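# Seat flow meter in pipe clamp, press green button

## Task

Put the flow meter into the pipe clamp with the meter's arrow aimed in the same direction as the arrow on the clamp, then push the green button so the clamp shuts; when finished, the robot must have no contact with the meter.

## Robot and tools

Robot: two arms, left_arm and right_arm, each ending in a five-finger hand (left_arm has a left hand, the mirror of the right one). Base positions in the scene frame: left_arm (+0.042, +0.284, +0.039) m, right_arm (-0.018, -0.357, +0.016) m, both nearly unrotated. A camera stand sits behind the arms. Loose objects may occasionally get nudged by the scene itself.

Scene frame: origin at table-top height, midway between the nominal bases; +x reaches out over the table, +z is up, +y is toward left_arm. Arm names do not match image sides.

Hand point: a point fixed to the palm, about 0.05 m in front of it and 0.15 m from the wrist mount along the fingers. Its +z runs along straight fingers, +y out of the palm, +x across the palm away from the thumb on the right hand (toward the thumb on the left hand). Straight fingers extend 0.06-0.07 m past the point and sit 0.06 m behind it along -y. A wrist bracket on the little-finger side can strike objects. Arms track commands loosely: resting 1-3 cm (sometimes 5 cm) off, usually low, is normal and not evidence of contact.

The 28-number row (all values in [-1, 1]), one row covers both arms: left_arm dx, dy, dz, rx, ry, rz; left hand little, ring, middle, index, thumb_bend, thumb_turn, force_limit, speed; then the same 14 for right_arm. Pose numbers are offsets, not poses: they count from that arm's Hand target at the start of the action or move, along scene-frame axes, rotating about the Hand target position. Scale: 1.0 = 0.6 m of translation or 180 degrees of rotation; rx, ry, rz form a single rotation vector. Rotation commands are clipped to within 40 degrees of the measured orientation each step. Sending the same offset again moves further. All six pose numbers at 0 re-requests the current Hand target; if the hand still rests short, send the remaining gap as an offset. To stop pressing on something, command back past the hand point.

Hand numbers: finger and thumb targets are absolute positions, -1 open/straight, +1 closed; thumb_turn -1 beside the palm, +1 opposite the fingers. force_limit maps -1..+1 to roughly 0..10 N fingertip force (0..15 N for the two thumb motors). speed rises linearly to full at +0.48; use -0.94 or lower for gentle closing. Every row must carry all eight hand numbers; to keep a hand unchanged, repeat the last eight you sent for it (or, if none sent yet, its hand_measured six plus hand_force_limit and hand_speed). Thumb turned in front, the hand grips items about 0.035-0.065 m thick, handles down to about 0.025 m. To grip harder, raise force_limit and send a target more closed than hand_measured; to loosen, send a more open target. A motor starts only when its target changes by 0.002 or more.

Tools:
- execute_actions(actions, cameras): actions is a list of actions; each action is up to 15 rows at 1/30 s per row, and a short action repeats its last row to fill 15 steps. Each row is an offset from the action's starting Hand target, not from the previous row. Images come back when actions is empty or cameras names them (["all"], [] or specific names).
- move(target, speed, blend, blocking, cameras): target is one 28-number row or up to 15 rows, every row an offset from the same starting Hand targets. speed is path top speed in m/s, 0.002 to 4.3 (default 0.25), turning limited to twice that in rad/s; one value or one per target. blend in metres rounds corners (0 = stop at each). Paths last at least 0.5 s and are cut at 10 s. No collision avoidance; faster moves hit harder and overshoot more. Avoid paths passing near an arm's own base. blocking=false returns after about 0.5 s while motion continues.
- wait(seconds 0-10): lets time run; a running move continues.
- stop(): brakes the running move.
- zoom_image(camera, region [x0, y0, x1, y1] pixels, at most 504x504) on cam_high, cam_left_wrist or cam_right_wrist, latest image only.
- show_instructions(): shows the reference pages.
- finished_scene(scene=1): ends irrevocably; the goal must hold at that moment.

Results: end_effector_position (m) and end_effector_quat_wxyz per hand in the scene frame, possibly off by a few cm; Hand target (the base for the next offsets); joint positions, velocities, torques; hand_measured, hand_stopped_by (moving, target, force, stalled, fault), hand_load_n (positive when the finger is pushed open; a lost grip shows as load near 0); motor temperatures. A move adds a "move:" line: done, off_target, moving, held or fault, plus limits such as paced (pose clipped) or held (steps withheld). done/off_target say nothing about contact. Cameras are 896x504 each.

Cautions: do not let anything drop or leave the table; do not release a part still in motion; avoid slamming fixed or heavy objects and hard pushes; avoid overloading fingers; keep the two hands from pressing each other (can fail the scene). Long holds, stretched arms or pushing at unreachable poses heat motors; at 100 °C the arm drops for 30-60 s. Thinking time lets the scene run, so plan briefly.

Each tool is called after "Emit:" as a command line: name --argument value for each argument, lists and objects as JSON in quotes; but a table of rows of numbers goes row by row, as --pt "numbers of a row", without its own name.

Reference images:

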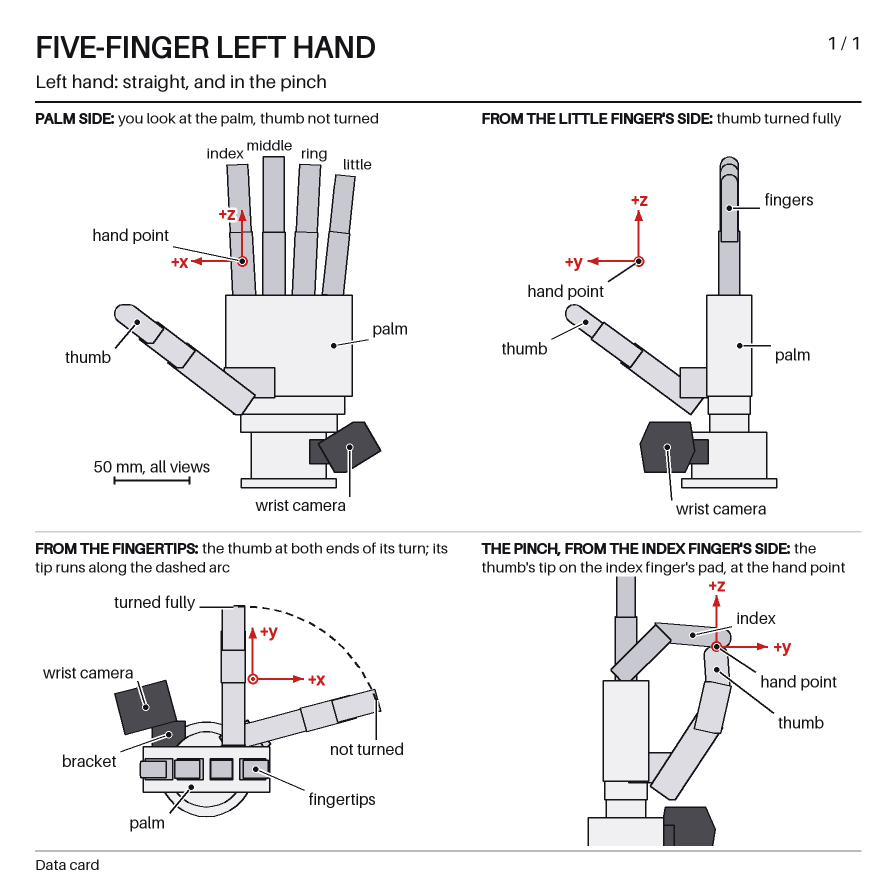

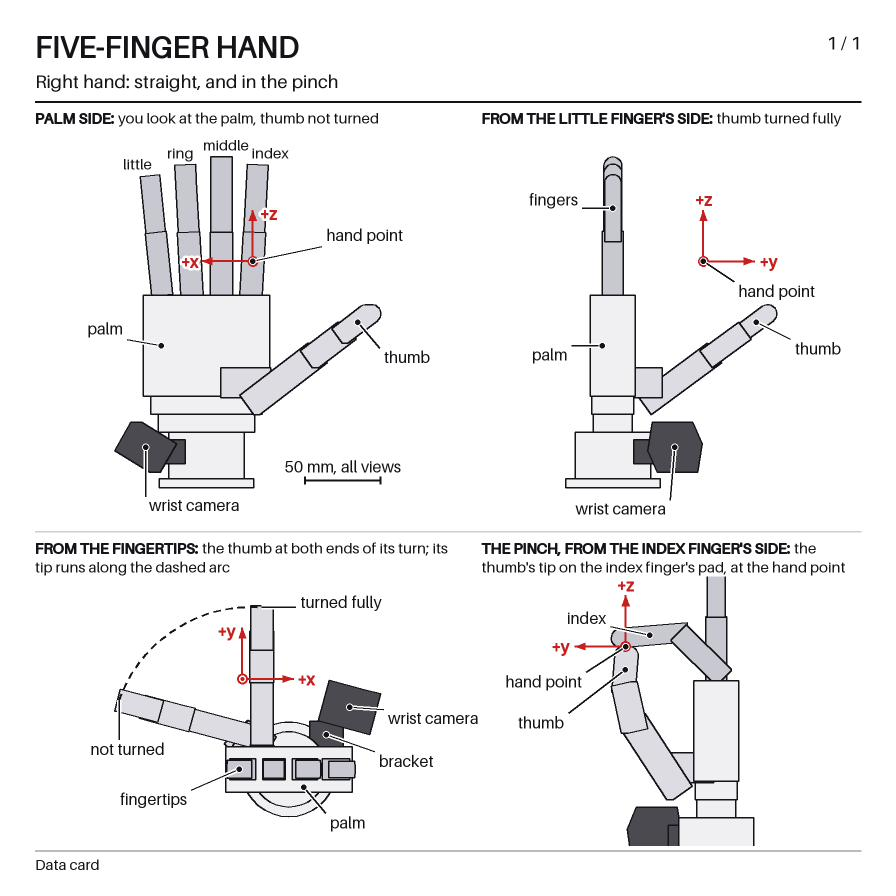

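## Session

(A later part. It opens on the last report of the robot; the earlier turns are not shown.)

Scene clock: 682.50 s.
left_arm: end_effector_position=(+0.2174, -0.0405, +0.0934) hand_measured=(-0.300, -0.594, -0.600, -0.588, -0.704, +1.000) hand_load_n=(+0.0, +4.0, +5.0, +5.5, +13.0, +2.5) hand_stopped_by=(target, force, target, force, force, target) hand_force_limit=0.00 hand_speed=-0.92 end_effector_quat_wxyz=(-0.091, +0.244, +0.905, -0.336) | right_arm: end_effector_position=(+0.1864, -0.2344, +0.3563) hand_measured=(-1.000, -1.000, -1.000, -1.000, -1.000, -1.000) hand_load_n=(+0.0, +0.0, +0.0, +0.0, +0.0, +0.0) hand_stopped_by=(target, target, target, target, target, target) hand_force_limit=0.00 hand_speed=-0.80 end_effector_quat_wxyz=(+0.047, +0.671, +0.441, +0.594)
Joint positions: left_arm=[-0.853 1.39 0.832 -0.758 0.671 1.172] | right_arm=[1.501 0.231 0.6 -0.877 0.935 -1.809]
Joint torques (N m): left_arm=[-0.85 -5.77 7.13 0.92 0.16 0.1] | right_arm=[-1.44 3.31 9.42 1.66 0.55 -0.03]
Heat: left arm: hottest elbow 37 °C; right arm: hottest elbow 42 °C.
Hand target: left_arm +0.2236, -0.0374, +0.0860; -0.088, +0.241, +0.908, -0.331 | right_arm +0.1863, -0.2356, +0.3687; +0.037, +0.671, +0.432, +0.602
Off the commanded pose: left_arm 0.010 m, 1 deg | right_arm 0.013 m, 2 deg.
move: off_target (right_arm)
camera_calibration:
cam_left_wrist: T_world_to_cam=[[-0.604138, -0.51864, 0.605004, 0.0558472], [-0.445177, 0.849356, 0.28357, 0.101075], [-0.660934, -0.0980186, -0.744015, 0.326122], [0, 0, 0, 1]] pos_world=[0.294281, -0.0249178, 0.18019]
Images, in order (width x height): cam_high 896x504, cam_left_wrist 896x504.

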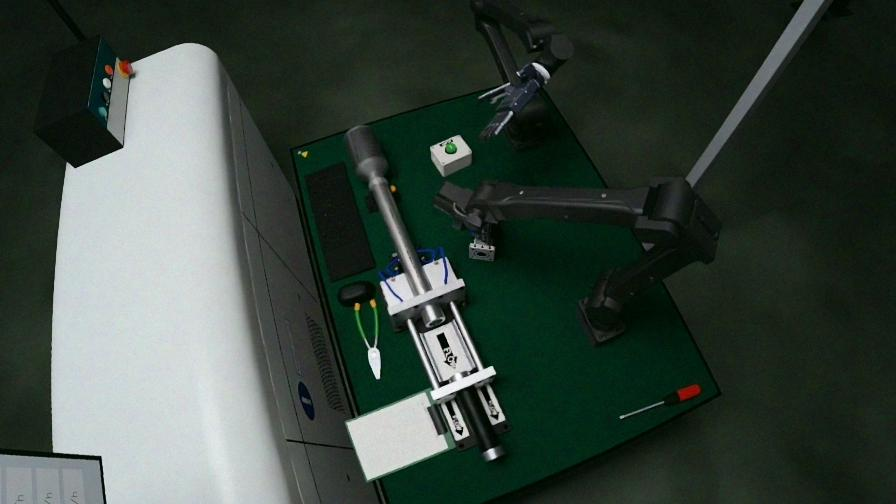

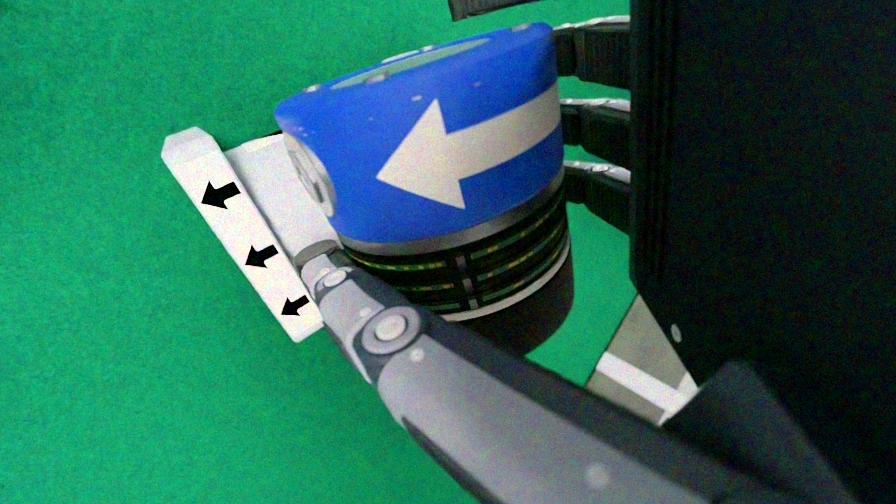

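Emit:
move --target '[0,0,0.06,0,0,0,-0.3,-0.3,-0.6,-0.3,-0.6,1,0,-0.92,0,0,0,0,0,0,-1,-1,-1,-1,-1,-1,0,-0.8]' --speed 0.05 --cameras '["cam_left_wrist", "cam_high"]'

Scene clock: 691.10 s.
left_arm: end_effector_position=(+0.2076, -0.0266, +0.0974) hand_measured=(-0.300, -0.594, -0.600, -0.588, -0.704, +1.000) hand_load_n=(+0.0, +5.0, +5.5, +0.0, +9.0, +2.5) hand_stopped_by=(target, force, target, force, force, target) hand_force_limit=0.00 hand_speed=-0.92 end_effector_quat_wxyz=(-0.109, +0.241, +0.910, -0.319) | right_arm: end_effector_position=(+0.1864, -0.2344, +0.3563) hand_measured=(-1.000, -1.000, -1.000, -1.000, -1.000, -1.000) hand_load_n=(+0.0, +0.0, +0.0, +0.0, +0.0, +0.0) hand_stopped_by=(target, target, target, target, target, target) hand_force_limit=0.00 hand_speed=-0.80 end_effector_quat_wxyz=(+0.047, +0.671, +0.441, +0.594)
Joint positions: left_arm=[-0.853 1.373 0.832 -0.831 0.663 1.184] | right_arm=[1.501 0.231 0.6 -0.877 0.935 -1.809]
Joint torques (N m): left_arm=[-0.91 -8.29 10.88 -0.49 0.53 -0.08] | right_arm=[-1.44 3.31 9.44 1.65 0.55 -0.04]
Heat: left arm: hottest elbow 37 °C; right arm: hottest elbow 42 °C.
Hand target: left_arm +0.2237, -0.0375, +0.1220; -0.088, +0.241, +0.908, -0.331 | right_arm +0.1863, -0.2356, +0.3687; +0.037, +0.671, +0.432, +0.602
Off the commanded pose: left_arm 0.031 m, 3 deg | right_arm 0.013 m, 2 deg.
move: off_target (left_arm, right_arm)
camera_calibration:
cam_left_wrist: T_world_to_cam=[[-0.593395, -0.53972, 0.597147, 0.0526717], [-0.431036, 0.839613, 0.330541, 0.0759912], [-0.679772, -0.0612504, -0.730862, 0.327643], [0, 0, 0, 1]] pos_world=[0.286733, -0.015307, 0.182891]
Images, in order (width x height): cam_high 896x504, cam_left_wrist 896x504.

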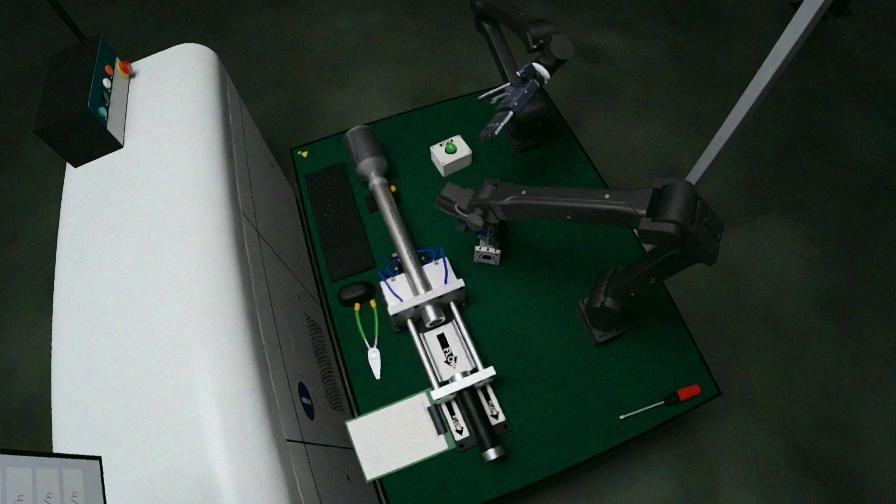

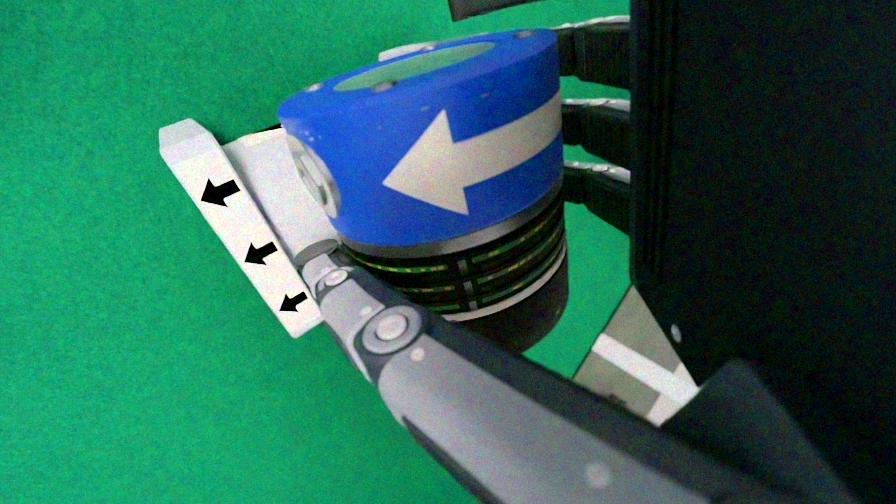

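Emit:
move --target '[0,0,0,0,0,0,-0.3,-0.1,-0.1,-0.1,-0.3,1,0.6,-0.9,0,0,0,0,0,0,-1,-1,-1,-1,-1,-1,0,-0.8]' --speed 0.05 --cameras '["cam_left_wrist", "cam_high"]'

Scene clock: 707.03 s.
left_arm: end_effector_position=(+0.2062, -0.0255, +0.0995) hand_measured=(-0.300, -0.578, -0.594, -0.228, -0.706, +1.000) hand_load_n=(+0.0, +0.0, +5.5, +8.0, +13.5, -1.0) hand_stopped_by=(target, force, force, force, force, target) hand_force_limit=0.60 hand_speed=-0.90 end_effector_quat_wxyz=(-0.111, +0.241, +0.910, -0.319) | right_arm: end_effector_position=(+0.1864, -0.2344, +0.3563) hand_measured=(-1.000, -1.000, -1.000, -1.000, -1.000, -1.000) hand_load_n=(+0.0, +0.0, +0.0, +0.0, +0.0, +0.0) hand_stopped_by=(target, target, target, target, target, target) hand_force_limit=0.00 hand_speed=-0.80 end_effector_quat_wxyz=(+0.047, +0.671, +0.441, +0.594)
Joint positions: left_arm=[-0.853 1.367 0.832 -0.84 0.665 1.185] | right_arm=[1.501 0.231 0.6 -0.877 0.935 -1.809]
Joint torques (N m): left_arm=[-0.91 -7.88 10.95 -0.23 0.44 -0.07] | right_arm=[-1.55 3.43 9.44 1.65 0.55 -0.03]
Heat: left arm: hottest elbow 41 °C; right arm: hottest elbow 42 °C.
Hand target: left_arm +0.2237, -0.0375, +0.1220; -0.088, +0.241, +0.908, -0.331 | right_arm +0.1863, -0.2356, +0.3687; +0.037, +0.671, +0.432, +0.602
Off the commanded pose: left_arm 0.031 m, 3 deg | right_arm 0.013 m, 2 deg.
move: off_target (left_arm, right_arm)
camera_calibration:
cam_left_wrist: T_world_to_cam=[[-0.59254, -0.539151, 0.598508, 0.0508814], [-0.429101, 0.840059, 0.331924, 0.0732106], [-0.681739, -0.0601424, -0.729119, 0.328534], [0, 0, 0, 1]] pos_world=[0.285538, -0.0143096, 0.184787]
Images, in order (width x height): cam_high 896x504, cam_left_wrist 896x504.

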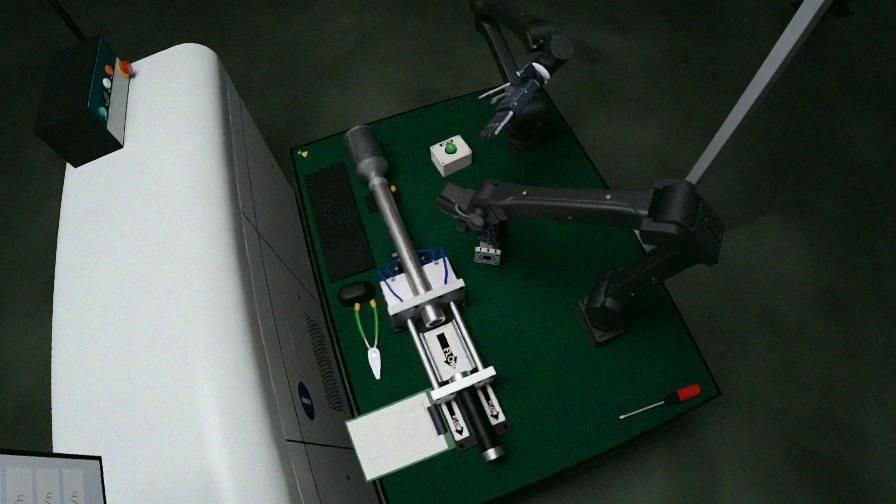

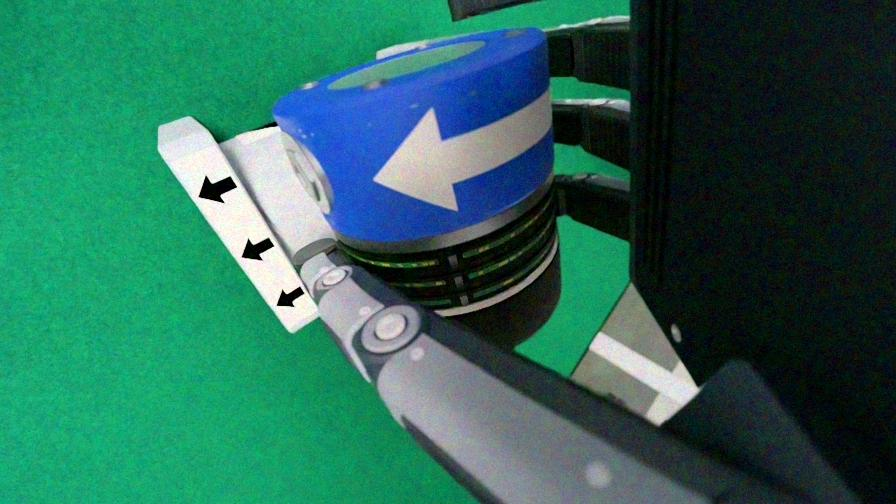

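Emit:
move --target '[0,0,0.07,0,0,0,-0.3,-0.1,-0.1,-0.1,-0.3,1,0.6,-0.9,0,0,0,0,0,0,-1,-1,-1,-1,-1,-1,0,-0.8]' --speed 0.05 --cameras '["cam_left_wrist", "cam_high"]'

Scene clock: 716.73 s.
left_arm: end_effector_position=(+0.1982, -0.0110, +0.1178) hand_measured=(-0.300, -0.578, -0.594, -0.228, -0.706, +1.000) hand_load_n=(+0.0, +0.0, +0.0, +13.0, +14.5, -1.5) hand_stopped_by=(target, force, force, force, force, target) hand_force_limit=0.60 hand_speed=-0.90 end_effector_quat_wxyz=(-0.128, +0.235, +0.917, -0.297) | right_arm: end_effector_position=(+0.1864, -0.2344, +0.3563) hand_measured=(-1.000, -1.000, -1.000, -1.000, -1.000, -1.000) hand_load_n=(+0.0, +0.0, +0.0, +0.0, +0.0, +0.5) hand_stopped_by=(target, target, target, target, target, target) hand_force_limit=0.00 hand_speed=-0.80 end_effector_quat_wxyz=(+0.047, +0.671, +0.441, +0.594)
Joint positions: left_arm=[-0.853 1.335 0.859 -0.959 0.646 1.191] | right_arm=[1.501 0.231 0.6 -0.877 0.935 -1.809]
Joint torques (N m): left_arm=[-0.91 -9.41 13.98 -0.49 1.27 -0.11] | right_arm=[-1.44 3.37 9.42 1.65 0.55 -0.03]
Heat: left arm: hottest elbow 42 °C; right arm: hottest elbow 42 °C.
Hand target: left_arm +0.2237, -0.0375, +0.1640; -0.088, +0.241, +0.908, -0.331 | right_arm +0.1863, -0.2356, +0.3687; +0.037, +0.671, +0.432, +0.602
Off the commanded pose: left_arm 0.059 m, 6 deg | right_arm 0.013 m, 2 deg.
move: off_target (left_arm, right_arm)
camera_calibration:
cam_left_wrist: T_world_to_cam=[[-0.579577, -0.570477, 0.581933, 0.042036], [-0.41968, 0.821071, 0.386925, 0.0429545], [-0.69854, -0.0199728, -0.715292, 0.339409], [0, 0, 0, 1]] pos_world=[0.279481, -0.00450915, 0.201694]
Images, in order (width x height): cam_high 896x504, cam_left_wrist 896x504.

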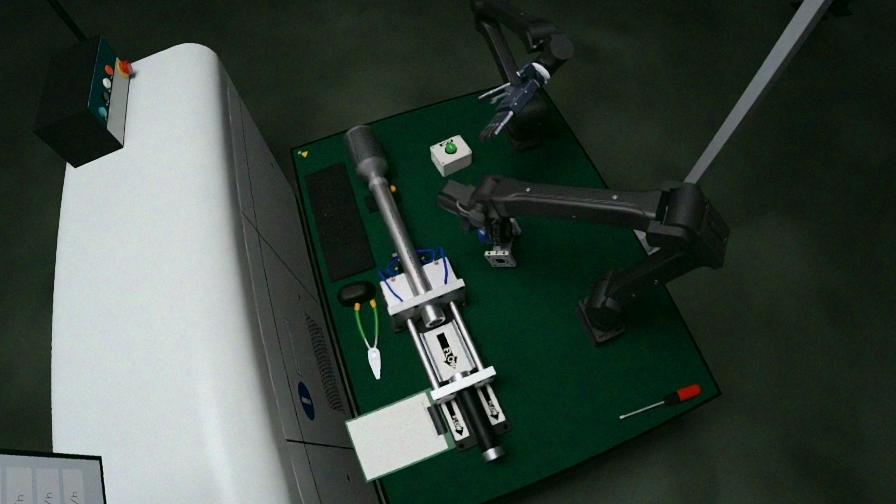

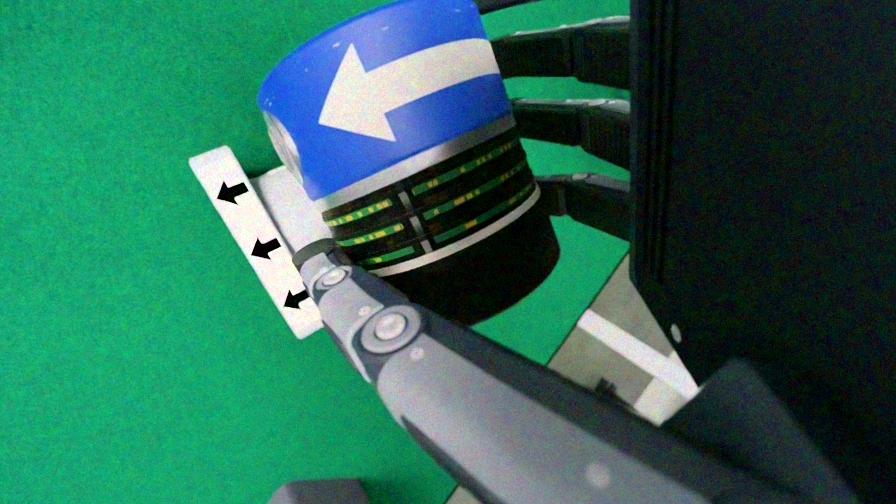

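Emit:
move --target '[-0.0195,0.026,-0.123,0,0,0,-0.3,-0.1,-0.1,-0.1,-0.3,1,0.6,-0.9,0,0,0,0,0,0,-1,-1,-1,-1,-1,-1,0,-0.8]' --speed 0.04 --cameras '["cam_left_wrist", "cam_high"]'

Scene clock: 752.40 s.
left_arm: end_effector_position=(+0.2095, -0.0231, +0.1020) hand_measured=(-0.300, -0.578, -0.594, -0.226, -0.704, +1.000) hand_load_n=(+0.0, +0.0, +4.5, +0.0, +5.5, +2.0) hand_stopped_by=(target, force, force, force, force, target) hand_force_limit=0.60 hand_speed=-0.90 end_effector_quat_wxyz=(-0.087, +0.245, +0.905, -0.336) | right_arm: end_effector_position=(+0.1864, -0.2344, +0.3563) hand_measured=(-1.000, -1.000, -1.000, -1.000, -1.000, -1.000) hand_load_n=(+0.0, +0.0, +0.0, +0.0, +0.0, +0.0) hand_stopped_by=(target, target, target, target, target, target) hand_force_limit=0.00 hand_speed=-0.80 end_effector_quat_wxyz=(+0.047, +0.671, +0.441, +0.594)
Joint positions: left_arm=[-0.839 1.323 0.796 -0.792 0.669 1.19] | right_arm=[1.501 0.231 0.6 -0.877 0.935 -1.809]
Joint torques (N m): left_arm=[-1.44 -4.42 6.75 1.48 0.3 -0.02] | right_arm=[-1.49 3.31 9.44 1.65 0.55 -0.03]
Motor temperatures (°C): left_arm=[26 27 50 26 27 24] | right_arm=[24 25 42 25 25 25]
Heat: left arm: hottest elbow 50 °C; right arm: hottest elbow 42 °C.
Hand target: left_arm +0.2120, -0.0218, +0.0902; -0.088, +0.241, +0.908, -0.331 | right_arm +0.1863, -0.2356, +0.3687; +0.037, +0.671, +0.432, +0.602
Off the commanded pose: left_arm 0.012 m, 1 deg | right_arm 0.013 m, 2 deg.
move: off_target (left_arm, right_arm)
camera_calibration:
cam_left_wrist: T_world_to_cam=[[-0.609455, -0.517377, 0.600738, 0.0564657], [-0.448288, 0.849846, 0.277126, 0.081628], [-0.653913, -0.100408, -0.749877, 0.328113], [0, 0, 0, 1]] pos_world=[0.285564, -0.0072121, 0.189502]
Images, in order (width x height): cam_high 896x504, cam_left_wrist 896x504.

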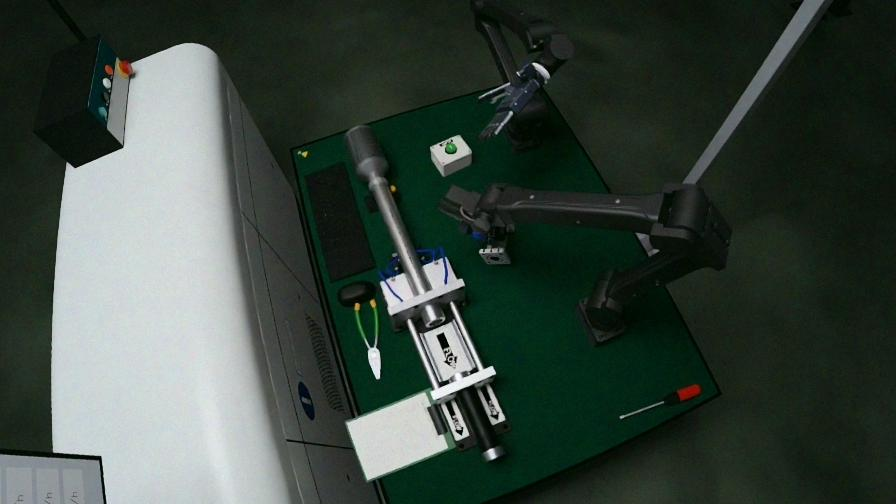

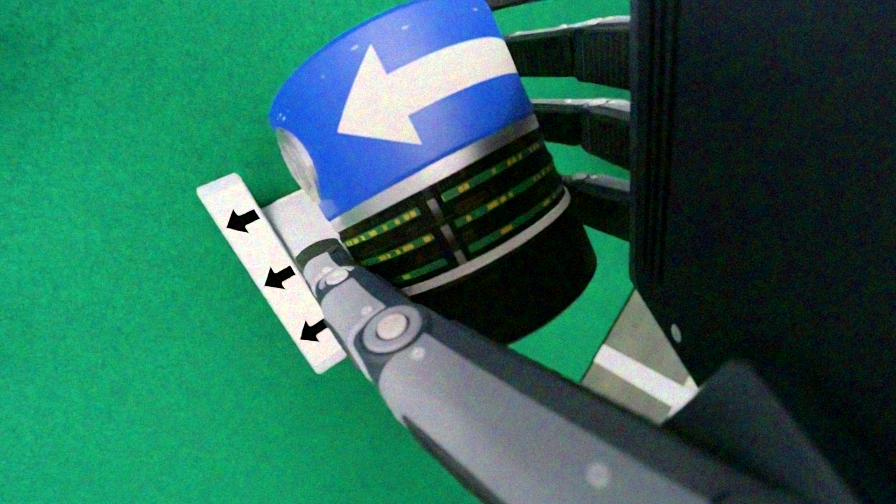

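Emit:
move --target '[0.0,0.0,-0.02,0,0,0,-0.3,-0.1,-0.1,-0.1,-0.3,1,0.6,-0.9,0,0,0,0,0,0,-1,-1,-1,-1,-1,-1,0,-0.8]' --speed 0.04 --cameras '["cam_left_wrist", "cam_high"]'

Scene clock: 758.53 s.
left_arm: end_effector_position=(+0.2143, -0.0270, +0.0982) hand_measured=(-0.300, -0.578, -0.594, -0.226, -0.704, +1.000) hand_load_n=(+0.0, +0.0, +6.5, +0.0, +7.0, +0.0) hand_stopped_by=(target, force, force, force, force, target) hand_force_limit=0.60 hand_speed=-0.90 end_effector_quat_wxyz=(-0.076, +0.248, +0.903, -0.342) | right_arm: end_effector_position=(+0.1864, -0.2344, +0.3563) hand_measured=(-1.000, -1.000, -1.000, -1.000, -1.000, -1.000) hand_load_n=(+0.0, +0.0, +0.0, +0.0, +0.0, +0.0) hand_stopped_by=(target, target, target, target, target, target) hand_force_limit=0.00 hand_speed=-0.80 end_effector_quat_wxyz=(+0.047, +0.671, +0.441, +0.594)
Joint positions: left_arm=[-0.837 1.329 0.788 -0.754 0.669 1.19] | right_arm=[1.501 0.231 0.6 -0.877 0.935 -1.809]
Joint torques (N m): left_arm=[-1.55 -3.6 6 1.46 0.33 -0.02] | right_arm=[-1.49 3.37 9.42 1.65 0.55 -0.03]
Heat: left arm: hottest elbow 47 °C; right arm: hottest elbow 42 °C.
Hand target: left_arm +0.2120, -0.0219, +0.0782; -0.088, +0.241, +0.908, -0.331 | right_arm +0.1863, -0.2356, +0.3687; +0.037, +0.671, +0.432, +0.602
Off the commanded pose: left_arm 0.021 m, 2 deg | right_arm 0.013 m, 2 deg.
move: off_target (left_arm, right_arm)
camera_calibration:
cam_left_wrist: T_world_to_cam=[[-0.618825, -0.508091, 0.599082, 0.0620536], [-0.454733, 0.853577, 0.254213, 0.0918344], [-0.640526, -0.115109, -0.75926, 0.325623], [0, 0, 0, 1]] pos_world=[0.28873, -0.0093769, 0.186712]
Images, in order (width x height): cam_high 896x504, cam_left_wrist 896x504.

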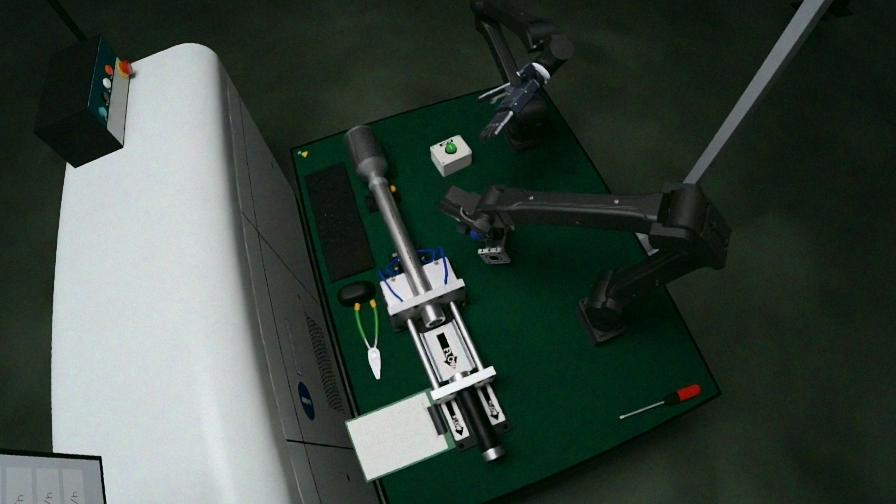

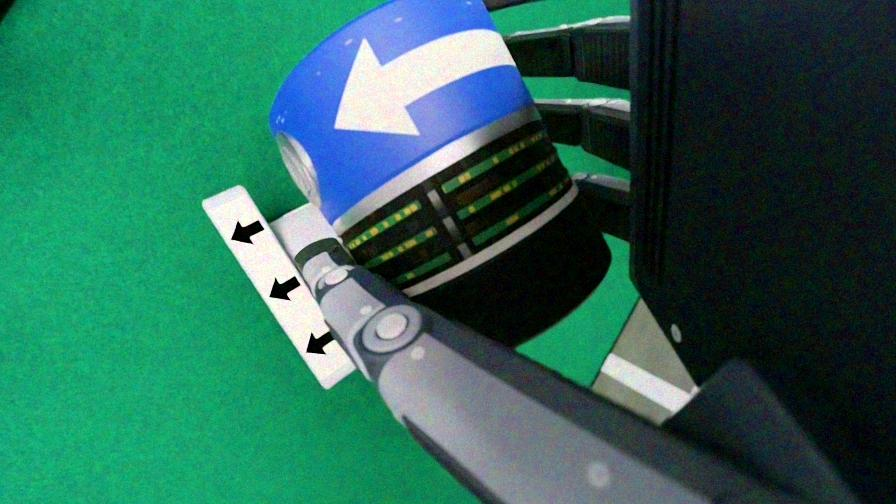

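Emit:
zoom_image --camera "cam_high" --region '[430, 200, 550, 300]'

Scaled by 4.200 from the camera's 896x504 image, which has a finer 1280x720 frame.

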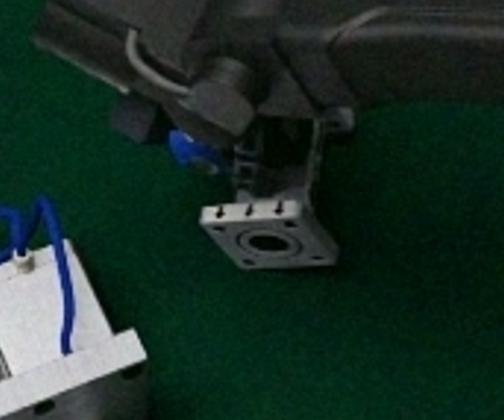

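Emit:
move --target '[-0.045,0.028,0.02,0,0,0,-0.3,-0.1,-0.1,-0.1,-0.3,1,0.6,-0.9,0,0,0,0,0,0,-1,-1,-1,-1,-1,-1,0,-0.8]' --speed 0.03 --cameras '["cam_left_wrist", "cam_high"]'

Emit:
zoom_image --camera "cam_high" --region '[430, 200, 550, 300]'

Scene clock: 783.43 s.
left_arm: end_effector_position=(+0.1901, -0.0100, +0.0941) hand_measured=(-0.300, -0.578, -0.594, -0.226, -0.704, +1.000) hand_load_n=(+0.0, +0.0, +15.5, +0.0, +10.5, +2.0) hand_stopped_by=(target, force, force, force, force, target) hand_force_limit=0.60 hand_speed=-0.90 end_effector_quat_wxyz=(-0.085, +0.246, +0.903, -0.343) | right_arm: end_effector_position=(+0.1864, -0.2344, +0.3563) hand_measured=(-1.000, -1.000, -1.000, -1.000, -1.000, -1.000) hand_load_n=(+0.0, +0.0, +0.0, +0.0, +0.0, +0.0) hand_stopped_by=(target, target, target, target, target, target) hand_force_limit=0.00 hand_speed=-0.80 end_effector_quat_wxyz=(+0.047, +0.671, +0.441, +0.594)
Joint positions: left_arm=[-0.85 1.265 0.717 -0.75 0.677 1.175] | right_arm=[1.501 0.231 0.6 -0.877 0.935 -1.809]
Joint torques (N m): left_arm=[-2.55 -5.6 6.69 0.38 -0.3 -0.2] | right_arm=[-1.44 3.31 9.44 1.63 0.55 -0.03]
Motor temperatures (°C): left_arm=[26 26 42 26 26 24] | right_arm=[24 25 43 25 25 25]
Heat: left arm: hottest elbow 42 °C; right arm: hottest elbow 43 °C.
Hand target: left_arm +0.1849, -0.0051, +0.0902; -0.088, +0.241, +0.908, -0.331 | right_arm +0.1863, -0.2356, +0.3687; +0.037, +0.671, +0.432, +0.602
Off the commanded pose: left_arm 0.008 m, 2 deg | right_arm 0.013 m, 2 deg.
move: off_target (right_arm)
camera_calibration:
cam_left_wrist: T_world_to_cam=[[-0.610148, -0.507502, 0.608409, 0.0556522], [-0.447489, 0.854445, 0.263964, 0.0651475], [-0.653814, -0.111199, -0.74844, 0.310571], [0, 0, 0, 1]] pos_world=[0.266164, 0.00711376, 0.181388]
Images, in order (width x height): cam_high 896x504, cam_left_wrist 896x504.

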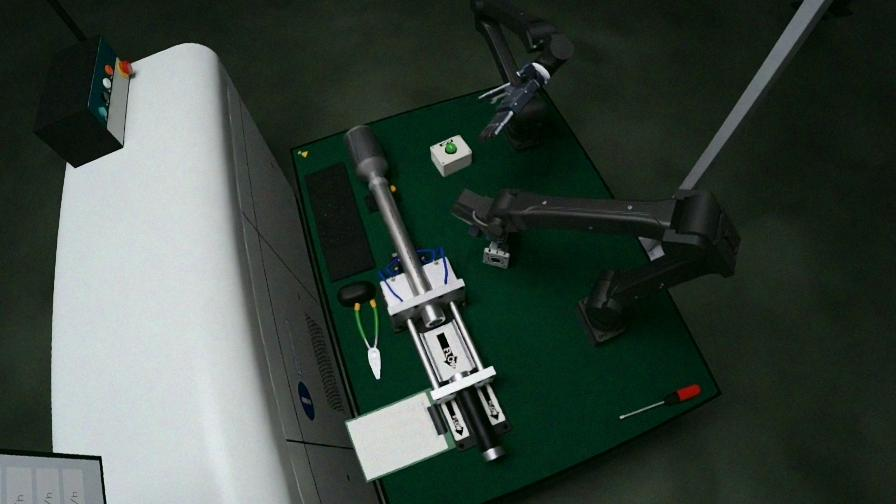

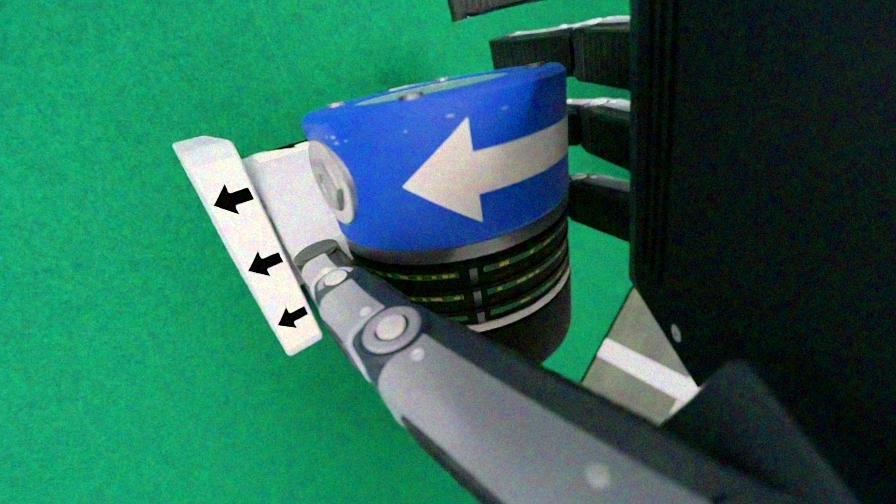

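Scaled by 4.200 from the camera's 896x504 image, which has a finer 1280x720 frame.

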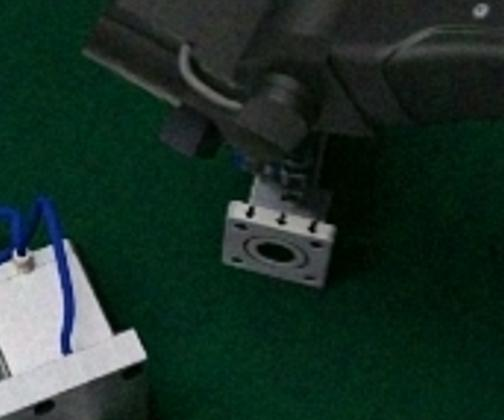

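Emit:
move --target '[0,0,0.0,0,0,0,-1,-1,-1,-1,-1,1,0.3,-0.75,0,0,0,0,0,0,-1,-1,-1,-1,-1,-1,0,-0.8]' --speed 0.03 --cameras '["cam_left_wrist"]'

Scene clock: 791.57 s.
left_arm: end_effector_position=(+0.1931, -0.0060, +0.0917) hand_measured=(-1.000, -1.000, -1.000, -0.494, -1.000, +1.000) hand_load_n=(+0.0, +0.0, +0.0, -15.0, +0.0, +0.0) hand_stopped_by=(target, target, target, moving, target, target) hand_force_limit=0.30 hand_speed=-0.75 end_effector_quat_wxyz=(-0.077, +0.244, +0.908, -0.332) | right_arm: end_effector_position=(+0.1864, -0.2344, +0.3563) hand_measured=(-1.000, -1.000, -1.000, -1.000, -1.000, -1.000) hand_load_n=(+0.0, -0.5, +0.0, +0.0, +0.0, +0.0) hand_stopped_by=(target, target, target, target, target, target) hand_force_limit=0.00 hand_speed=-0.80 end_effector_quat_wxyz=(+0.047, +0.671, +0.441, +0.594)
Joint positions: left_arm=[-0.85 1.262 0.713 -0.75 0.649 1.172] | right_arm=[1.501 0.231 0.6 -0.877 0.935 -1.809]
Joint torques (N m): left_arm=[-2.55 -5.3 6.98 0.36 0.91 -0.17] | right_arm=[-1.49 3.37 9.44 1.62 0.55 -0.03]
Heat: left arm: hottest elbow 40 °C; right arm: hottest elbow 43 °C.
Hand target: left_arm +0.1851, -0.0052, +0.0902; -0.088, +0.241, +0.908, -0.331 | right_arm +0.1863, -0.2356, +0.3687; +0.037, +0.671, +0.432, +0.602
Off the commanded pose: left_arm 0.008 m, 1 deg | right_arm 0.013 m, 2 deg.
move: off_target (right_arm)
camera_calibration:
cam_left_wrist: T_world_to_cam=[[-0.616398, -0.524183, 0.58761, 0.0639192], [-0.460141, 0.845343, 0.271413, 0.0653344], [-0.639002, -0.103085, -0.762266, 0.309638], [0, 0, 0, 1]] pos_world=[0.267322, 0.0101942, 0.180734]
Images, in order (width x height): cam_left_wrist 896x504.

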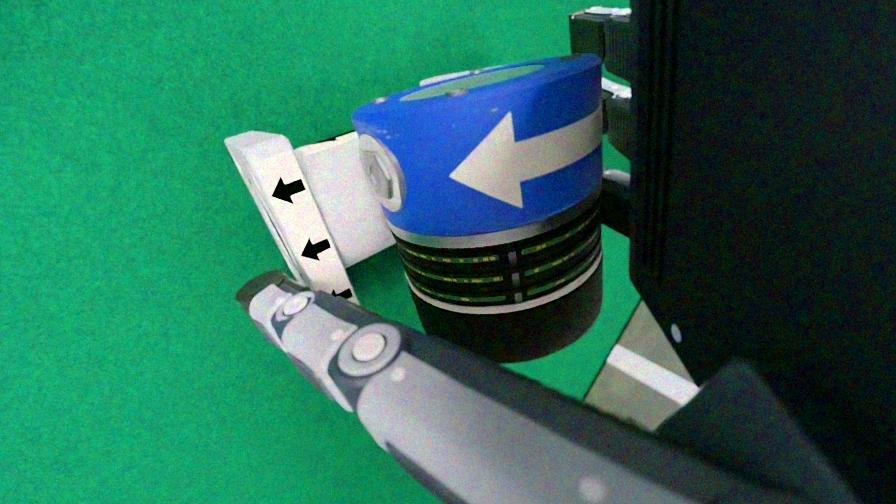

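Emit:
move --pt "0 0 0.0 0 0 0 -1 -1 -1 -0.47 -1 1 0.3 -0.75 0 0 0 0 0 0 -1 -1 -1 -1 -1 -1 0 -0.8" --pt "0.005 0.005 0.035 0 0 0 -1 -1 -1 -0.47 -1 1 0.3 -0.75 0 0 0 0 0 0 -1 -1 -1 -1 -1 -1 0 -0.8" --speed 0.04 --cameras '["cam_left_wrist"]'

Scene clock: 803.13 s.
left_arm: end_effector_position=(+0.1812, +0.0046, +0.1004) hand_measured=(-1.000, -1.000, -1.000, -0.470, -1.000, +1.000) hand_load_n=(+0.0, -0.5, +0.0, +0.0, +0.0, +0.0) hand_stopped_by=(target, target, target, target, target, target) hand_force_limit=0.30 hand_speed=-0.75 end_effector_quat_wxyz=(-0.095, +0.239, +0.910, -0.326) | right_arm: end_effector_position=(+0.1864, -0.2344, +0.3563) hand_measured=(-1.000, -1.000, -1.000, -1.000, -1.000, -1.000) hand_load_n=(+0.0, +0.0, +0.0, +0.0, +0.0, +0.0) hand_stopped_by=(target, target, target, target, target, target) hand_force_limit=0.00 hand_speed=-0.80 end_effector_quat_wxyz=(+0.047, +0.671, +0.441, +0.594)
Joint positions: left_arm=[-0.85 1.231 0.713 -0.819 0.658 1.172] | right_arm=[1.501 0.231 0.6 -0.877 0.935 -1.809]
Joint torques (N m): left_arm=[-1.61 -5.13 9.63 -0.1 0.66 -0.01] | right_arm=[-1.44 3.31 9.44 1.63 0.55 -0.04]
Heat: left arm: hottest elbow 39 °C; right arm: hottest elbow 43 °C.
Hand target: left_arm +0.1880, -0.0022, +0.1113; -0.088, +0.241, +0.908, -0.331 | right_arm +0.1863, -0.2356, +0.3687; +0.037, +0.671, +0.432, +0.602
Off the commanded pose: left_arm 0.015 m, 1 deg | right_arm 0.013 m, 2 deg.
move: off_target (left_arm, right_arm)
camera_calibration:
cam_left_wrist: T_world_to_cam=[[-0.598606, -0.535904, 0.59538, 0.0531456], [-0.448876, 0.840009, 0.304788, 0.0432126], [-0.663462, -0.0848042, -0.743389, 0.312109], [0, 0, 0, 1]] pos_world=[0.258283, 0.0186501, 0.187206]
Images, in order (width x height): cam_left_wrist 896x504.

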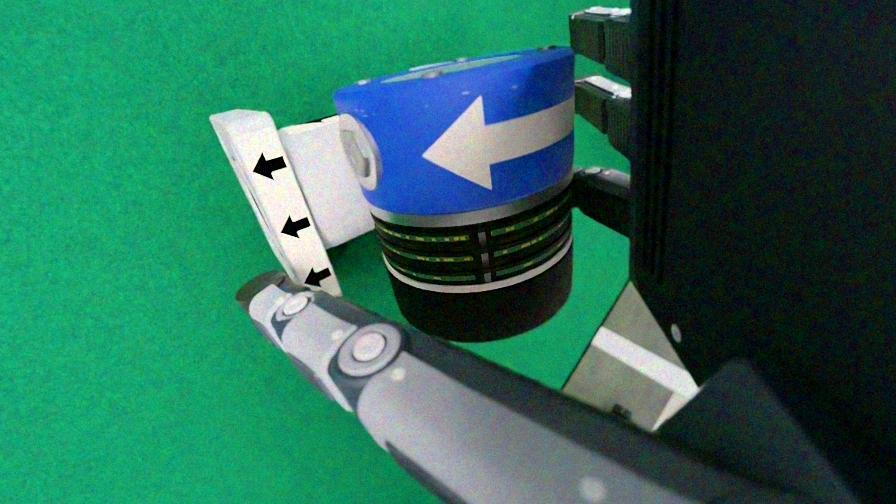

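Emit:
move --pt "0.005 -0.005 0.02 0 0 0 -1 -1 -1 -0.47 -1 1 0.3 -0.75 0 0 0 0 0 0 -1 -1 -1 -1 -1 -1 0 -0.8" --pt "0.005 -0.005 0.02 0 0 0 -1 -1 -1 -0.97 -1 1 0.3 -0.75 0 0 0 0 0 0 -1 -1 -1 -1 -1 -1 0 -0.8" --speed 0.04 --cameras '["cam_left_wrist"]'

Scene clock: 813.47 s.
left_arm: end_effector_position=(+0.1805, +0.0054, +0.1076) hand_measured=(-1.000, -1.000, -1.000, -0.970, -1.000, +1.000) hand_load_n=(+0.0, +0.0, +0.0, +0.0, +0.0, +0.0) hand_stopped_by=(target, target, target, target, target, target) hand_force_limit=0.30 hand_speed=-0.75 end_effector_quat_wxyz=(-0.101, +0.237, +0.911, -0.322) | right_arm: end_effector_position=(+0.1864, -0.2344, +0.3563) hand_measured=(-1.000, -1.000, -1.000, -1.000, -1.000, -1.000) hand_load_n=(+0.0, +0.0, +0.0, +0.0, +0.0, +0.0) hand_stopped_by=(target, target, target, target, target, target) hand_force_limit=0.00 hand_speed=-0.80 end_effector_quat_wxyz=(+0.047, +0.671, +0.441, +0.594)
Joint positions: left_arm=[-0.85 1.227 0.732 -0.856 0.658 1.172] | right_arm=[1.501 0.231 0.6 -0.877 0.935 -1.809]
Joint torques (N m): left_arm=[-1.55 -5.36 10.48 -0.1 0.66 0] | right_arm=[-1.44 3.31 9.46 1.62 0.55 -0.03]
Heat: left arm: hottest elbow 40 °C; right arm: hottest elbow 43 °C.
Hand target: left_arm +0.1910, -0.0050, +0.1231; -0.088, +0.241, +0.908, -0.331 | right_arm +0.1863, -0.2356, +0.3687; +0.037, +0.671, +0.432, +0.602
Off the commanded pose: left_arm 0.022 m, 2 deg | right_arm 0.013 m, 2 deg.
move: off_target (left_arm, right_arm); target 2's new numbers were sent with left_arm's hand 0.022 m and 2 deg from that target
camera_calibration:
cam_left_wrist: T_world_to_cam=[[-0.592766, -0.542309, 0.595423, 0.0478864], [-0.44585, 0.836655, 0.318162, 0.0380886], [-0.670706, -0.0768737, -0.737729, 0.317775], [0, 0, 0, 1]] pos_world=[0.258501, 0.0185308, 0.193801]
Images, in order (width x height): cam_left_wrist 896x504.

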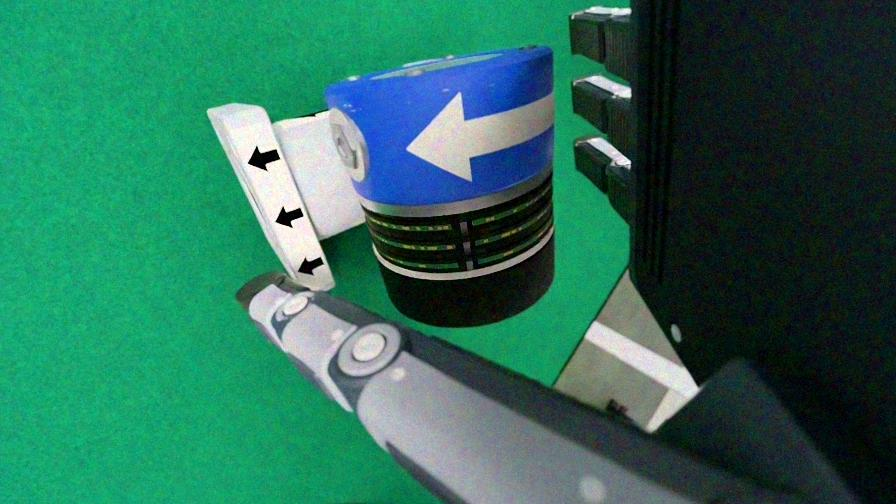

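Emit:
move --pt "0.0 0.0 0.15 0 0 0 -1 -1 -1 -0.97 -1 1 0.3 -0.75 0 0 0 0 0 0 -1 -1 -1 -1 -1 -1 0 -0.8" --pt "0.01 0.01 0.16 -0.0577 0.0333 0 -1 -1 -1 -0.97 -1 1 0.3 -0.75 0 0 0 0 0 0 -1 -1 -1 -1 -1 -1 0 -0.8" --speed 0.15 --blend 0.02 --cameras '["cam_left_wrist", "cam_high"]'

Scene clock: 827.27 s.
left_arm: end_effector_position=(+0.1918, +0.0001, +0.2136) hand_measured=(-1.000, -1.000, -1.000, -0.970, -1.000, +1.000) hand_load_n=(+0.0, +0.0, +0.0, +0.0, +0.0, +0.0) hand_stopped_by=(target, target, target, target, target, target) hand_force_limit=0.30 hand_speed=-0.75 end_effector_quat_wxyz=(-0.119, +0.230, +0.869, -0.422) | right_arm: end_effector_position=(+0.1864, -0.2344, +0.3563) hand_measured=(-1.000, -1.000, -1.000, -1.000, -1.000, -1.000) hand_load_n=(+0.0, +0.0, +0.0, +0.0, +0.0, +0.0) hand_stopped_by=(target, target, target, target, target, target) hand_force_limit=0.00 hand_speed=-0.80 end_effector_quat_wxyz=(+0.047, +0.671, +0.441, +0.594)
Joint positions: left_arm=[-0.718 1.132 0.899 -1.129 0.889 1.287] | right_arm=[1.501 0.231 0.6 -0.877 0.935 -1.809]
Joint torques (N m): left_arm=[-0.85 -4.6 9.37 -0.13 0.85 0.12] | right_arm=[-1.44 3.31 9.43 1.63 0.55 -0.03]
Heat: left arm: hottest elbow 42 °C; right arm: hottest elbow 43 °C.
Hand target: left_arm +0.1970, +0.0009, +0.2193; -0.113, +0.231, +0.868, -0.424 | right_arm +0.1863, -0.2356, +0.3687; +0.037, +0.671, +0.432, +0.602
Off the commanded pose: left_arm 0.008 m, 1 deg | right_arm 0.013 m, 2 deg.
move: off_target (right_arm)
camera_calibration:
cam_left_wrist: T_world_to_cam=[[-0.528645, -0.410708, 0.742868, -0.0552148], [-0.424129, 0.885882, 0.187954, 0.03751], [-0.735288, -0.215711, -0.642511, 0.39526], [0, 0, 0, 1]] pos_world=[0.27735, 0.0293554, 0.287926]
Images, in order (width x height): cam_high 896x504, cam_left_wrist 896x504.

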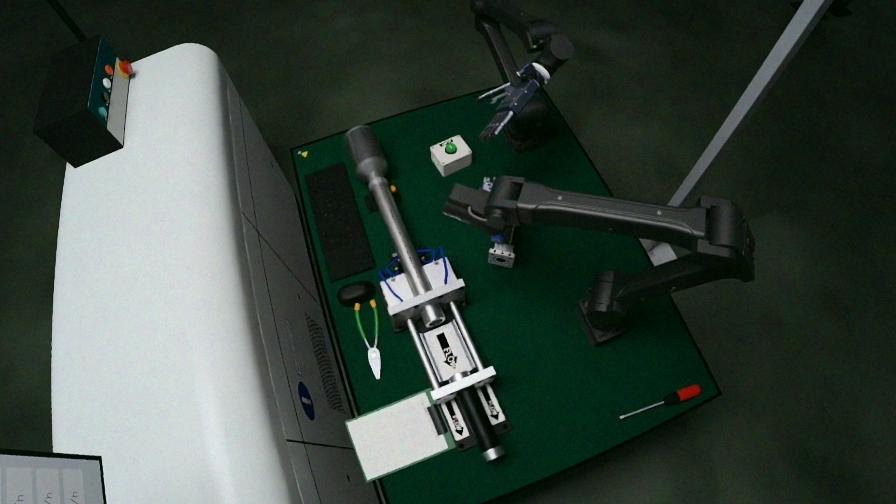

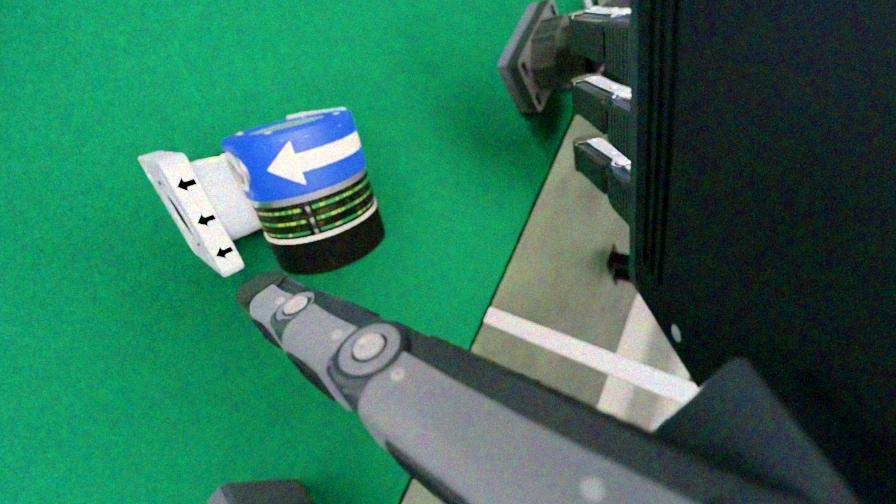

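Emit:
move --target '[-0.0345,-0.02,-0.073,0.0241,-0.0139,-0.0334,-0.34,-0.34,-0.34,-0.34,-1,1,0.3,-0.2,0,0,0,0,0,0,-1,-1,-1,-1,-1,-1,0,-0.8]' --speed 0.1 --cameras '["cam_left_wrist"]'

Scene clock: 1099.80 s.
left_arm: end_effector_position=(+0.1769, -0.0074, +0.1811) hand_measured=(-0.340, -0.340, -0.340, -0.340, -1.000, +1.000) hand_load_n=(+0.0, +0.0, +0.0, +0.0, +0.0, +0.0) hand_stopped_by=(target, target, target, target, target, target) hand_force_limit=0.30 hand_speed=-0.20 end_effector_quat_wxyz=(-0.125, +0.271, +0.875, -0.381) | right_arm: end_effector_position=(+0.1864, -0.2344, +0.3563) hand_measured=(-1.000, -1.000, -1.000, -1.000, -1.000, -1.000) hand_load_n=(+0.0, +0.0, +0.0, +0.0, +0.0, +0.0) hand_stopped_by=(target, target, target, target, target, target) hand_force_limit=0.00 hand_speed=-0.80 end_effector_quat_wxyz=(+0.047, +0.671, +0.441, +0.594)
Joint positions: left_arm=[-0.815 1.172 0.866 -1.073 0.808 1.292] | right_arm=[1.501 0.231 0.6 -0.877 0.935 -1.809]
Joint torques (N m): left_arm=[-2.73 -3.9 7.91 0.98 0.52 0.09] | right_arm=[-1.49 3.31 9.42 1.65 0.54 -0.03]
Heat: left arm: hottest elbow 44 °C; right arm: hottest elbow 45 °C.
Hand target: left_arm +0.1763, -0.0110, +0.1753; -0.125, +0.280, +0.873, -0.379 | right_arm +0.1863, -0.2356, +0.3687; +0.037, +0.671, +0.432, +0.602
Off the commanded pose: left_arm 0.007 m, 1 deg | right_arm 0.013 m, 2 deg.
move: off_target (right_arm)
camera_calibration:
cam_left_wrist: T_world_to_cam=[[-0.594695, -0.412437, 0.690097, -0.0208317], [-0.357925, 0.904445, 0.232098, 0.0242761], [-0.71988, -0.108976, -0.68549, 0.367531], [0, 0, 0, 1]] pos_world=[0.260879, 0.0095039, 0.26068]
Images, in order (width x height): cam_left_wrist 896x504.

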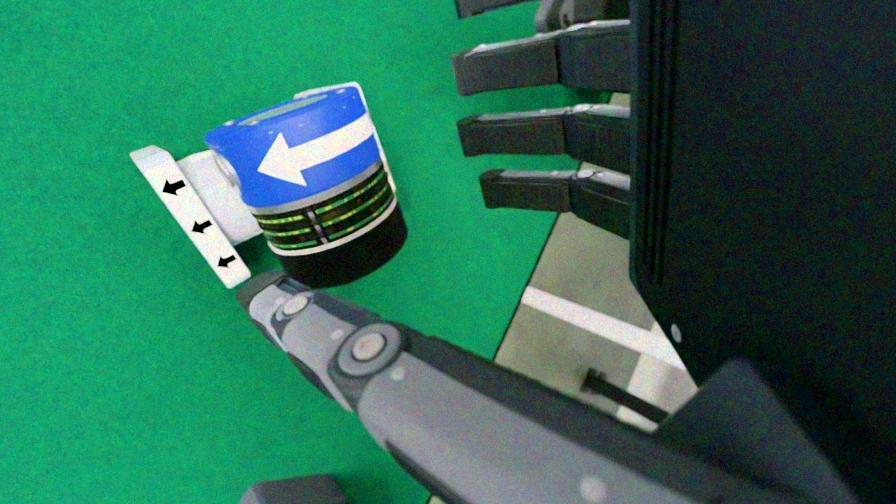

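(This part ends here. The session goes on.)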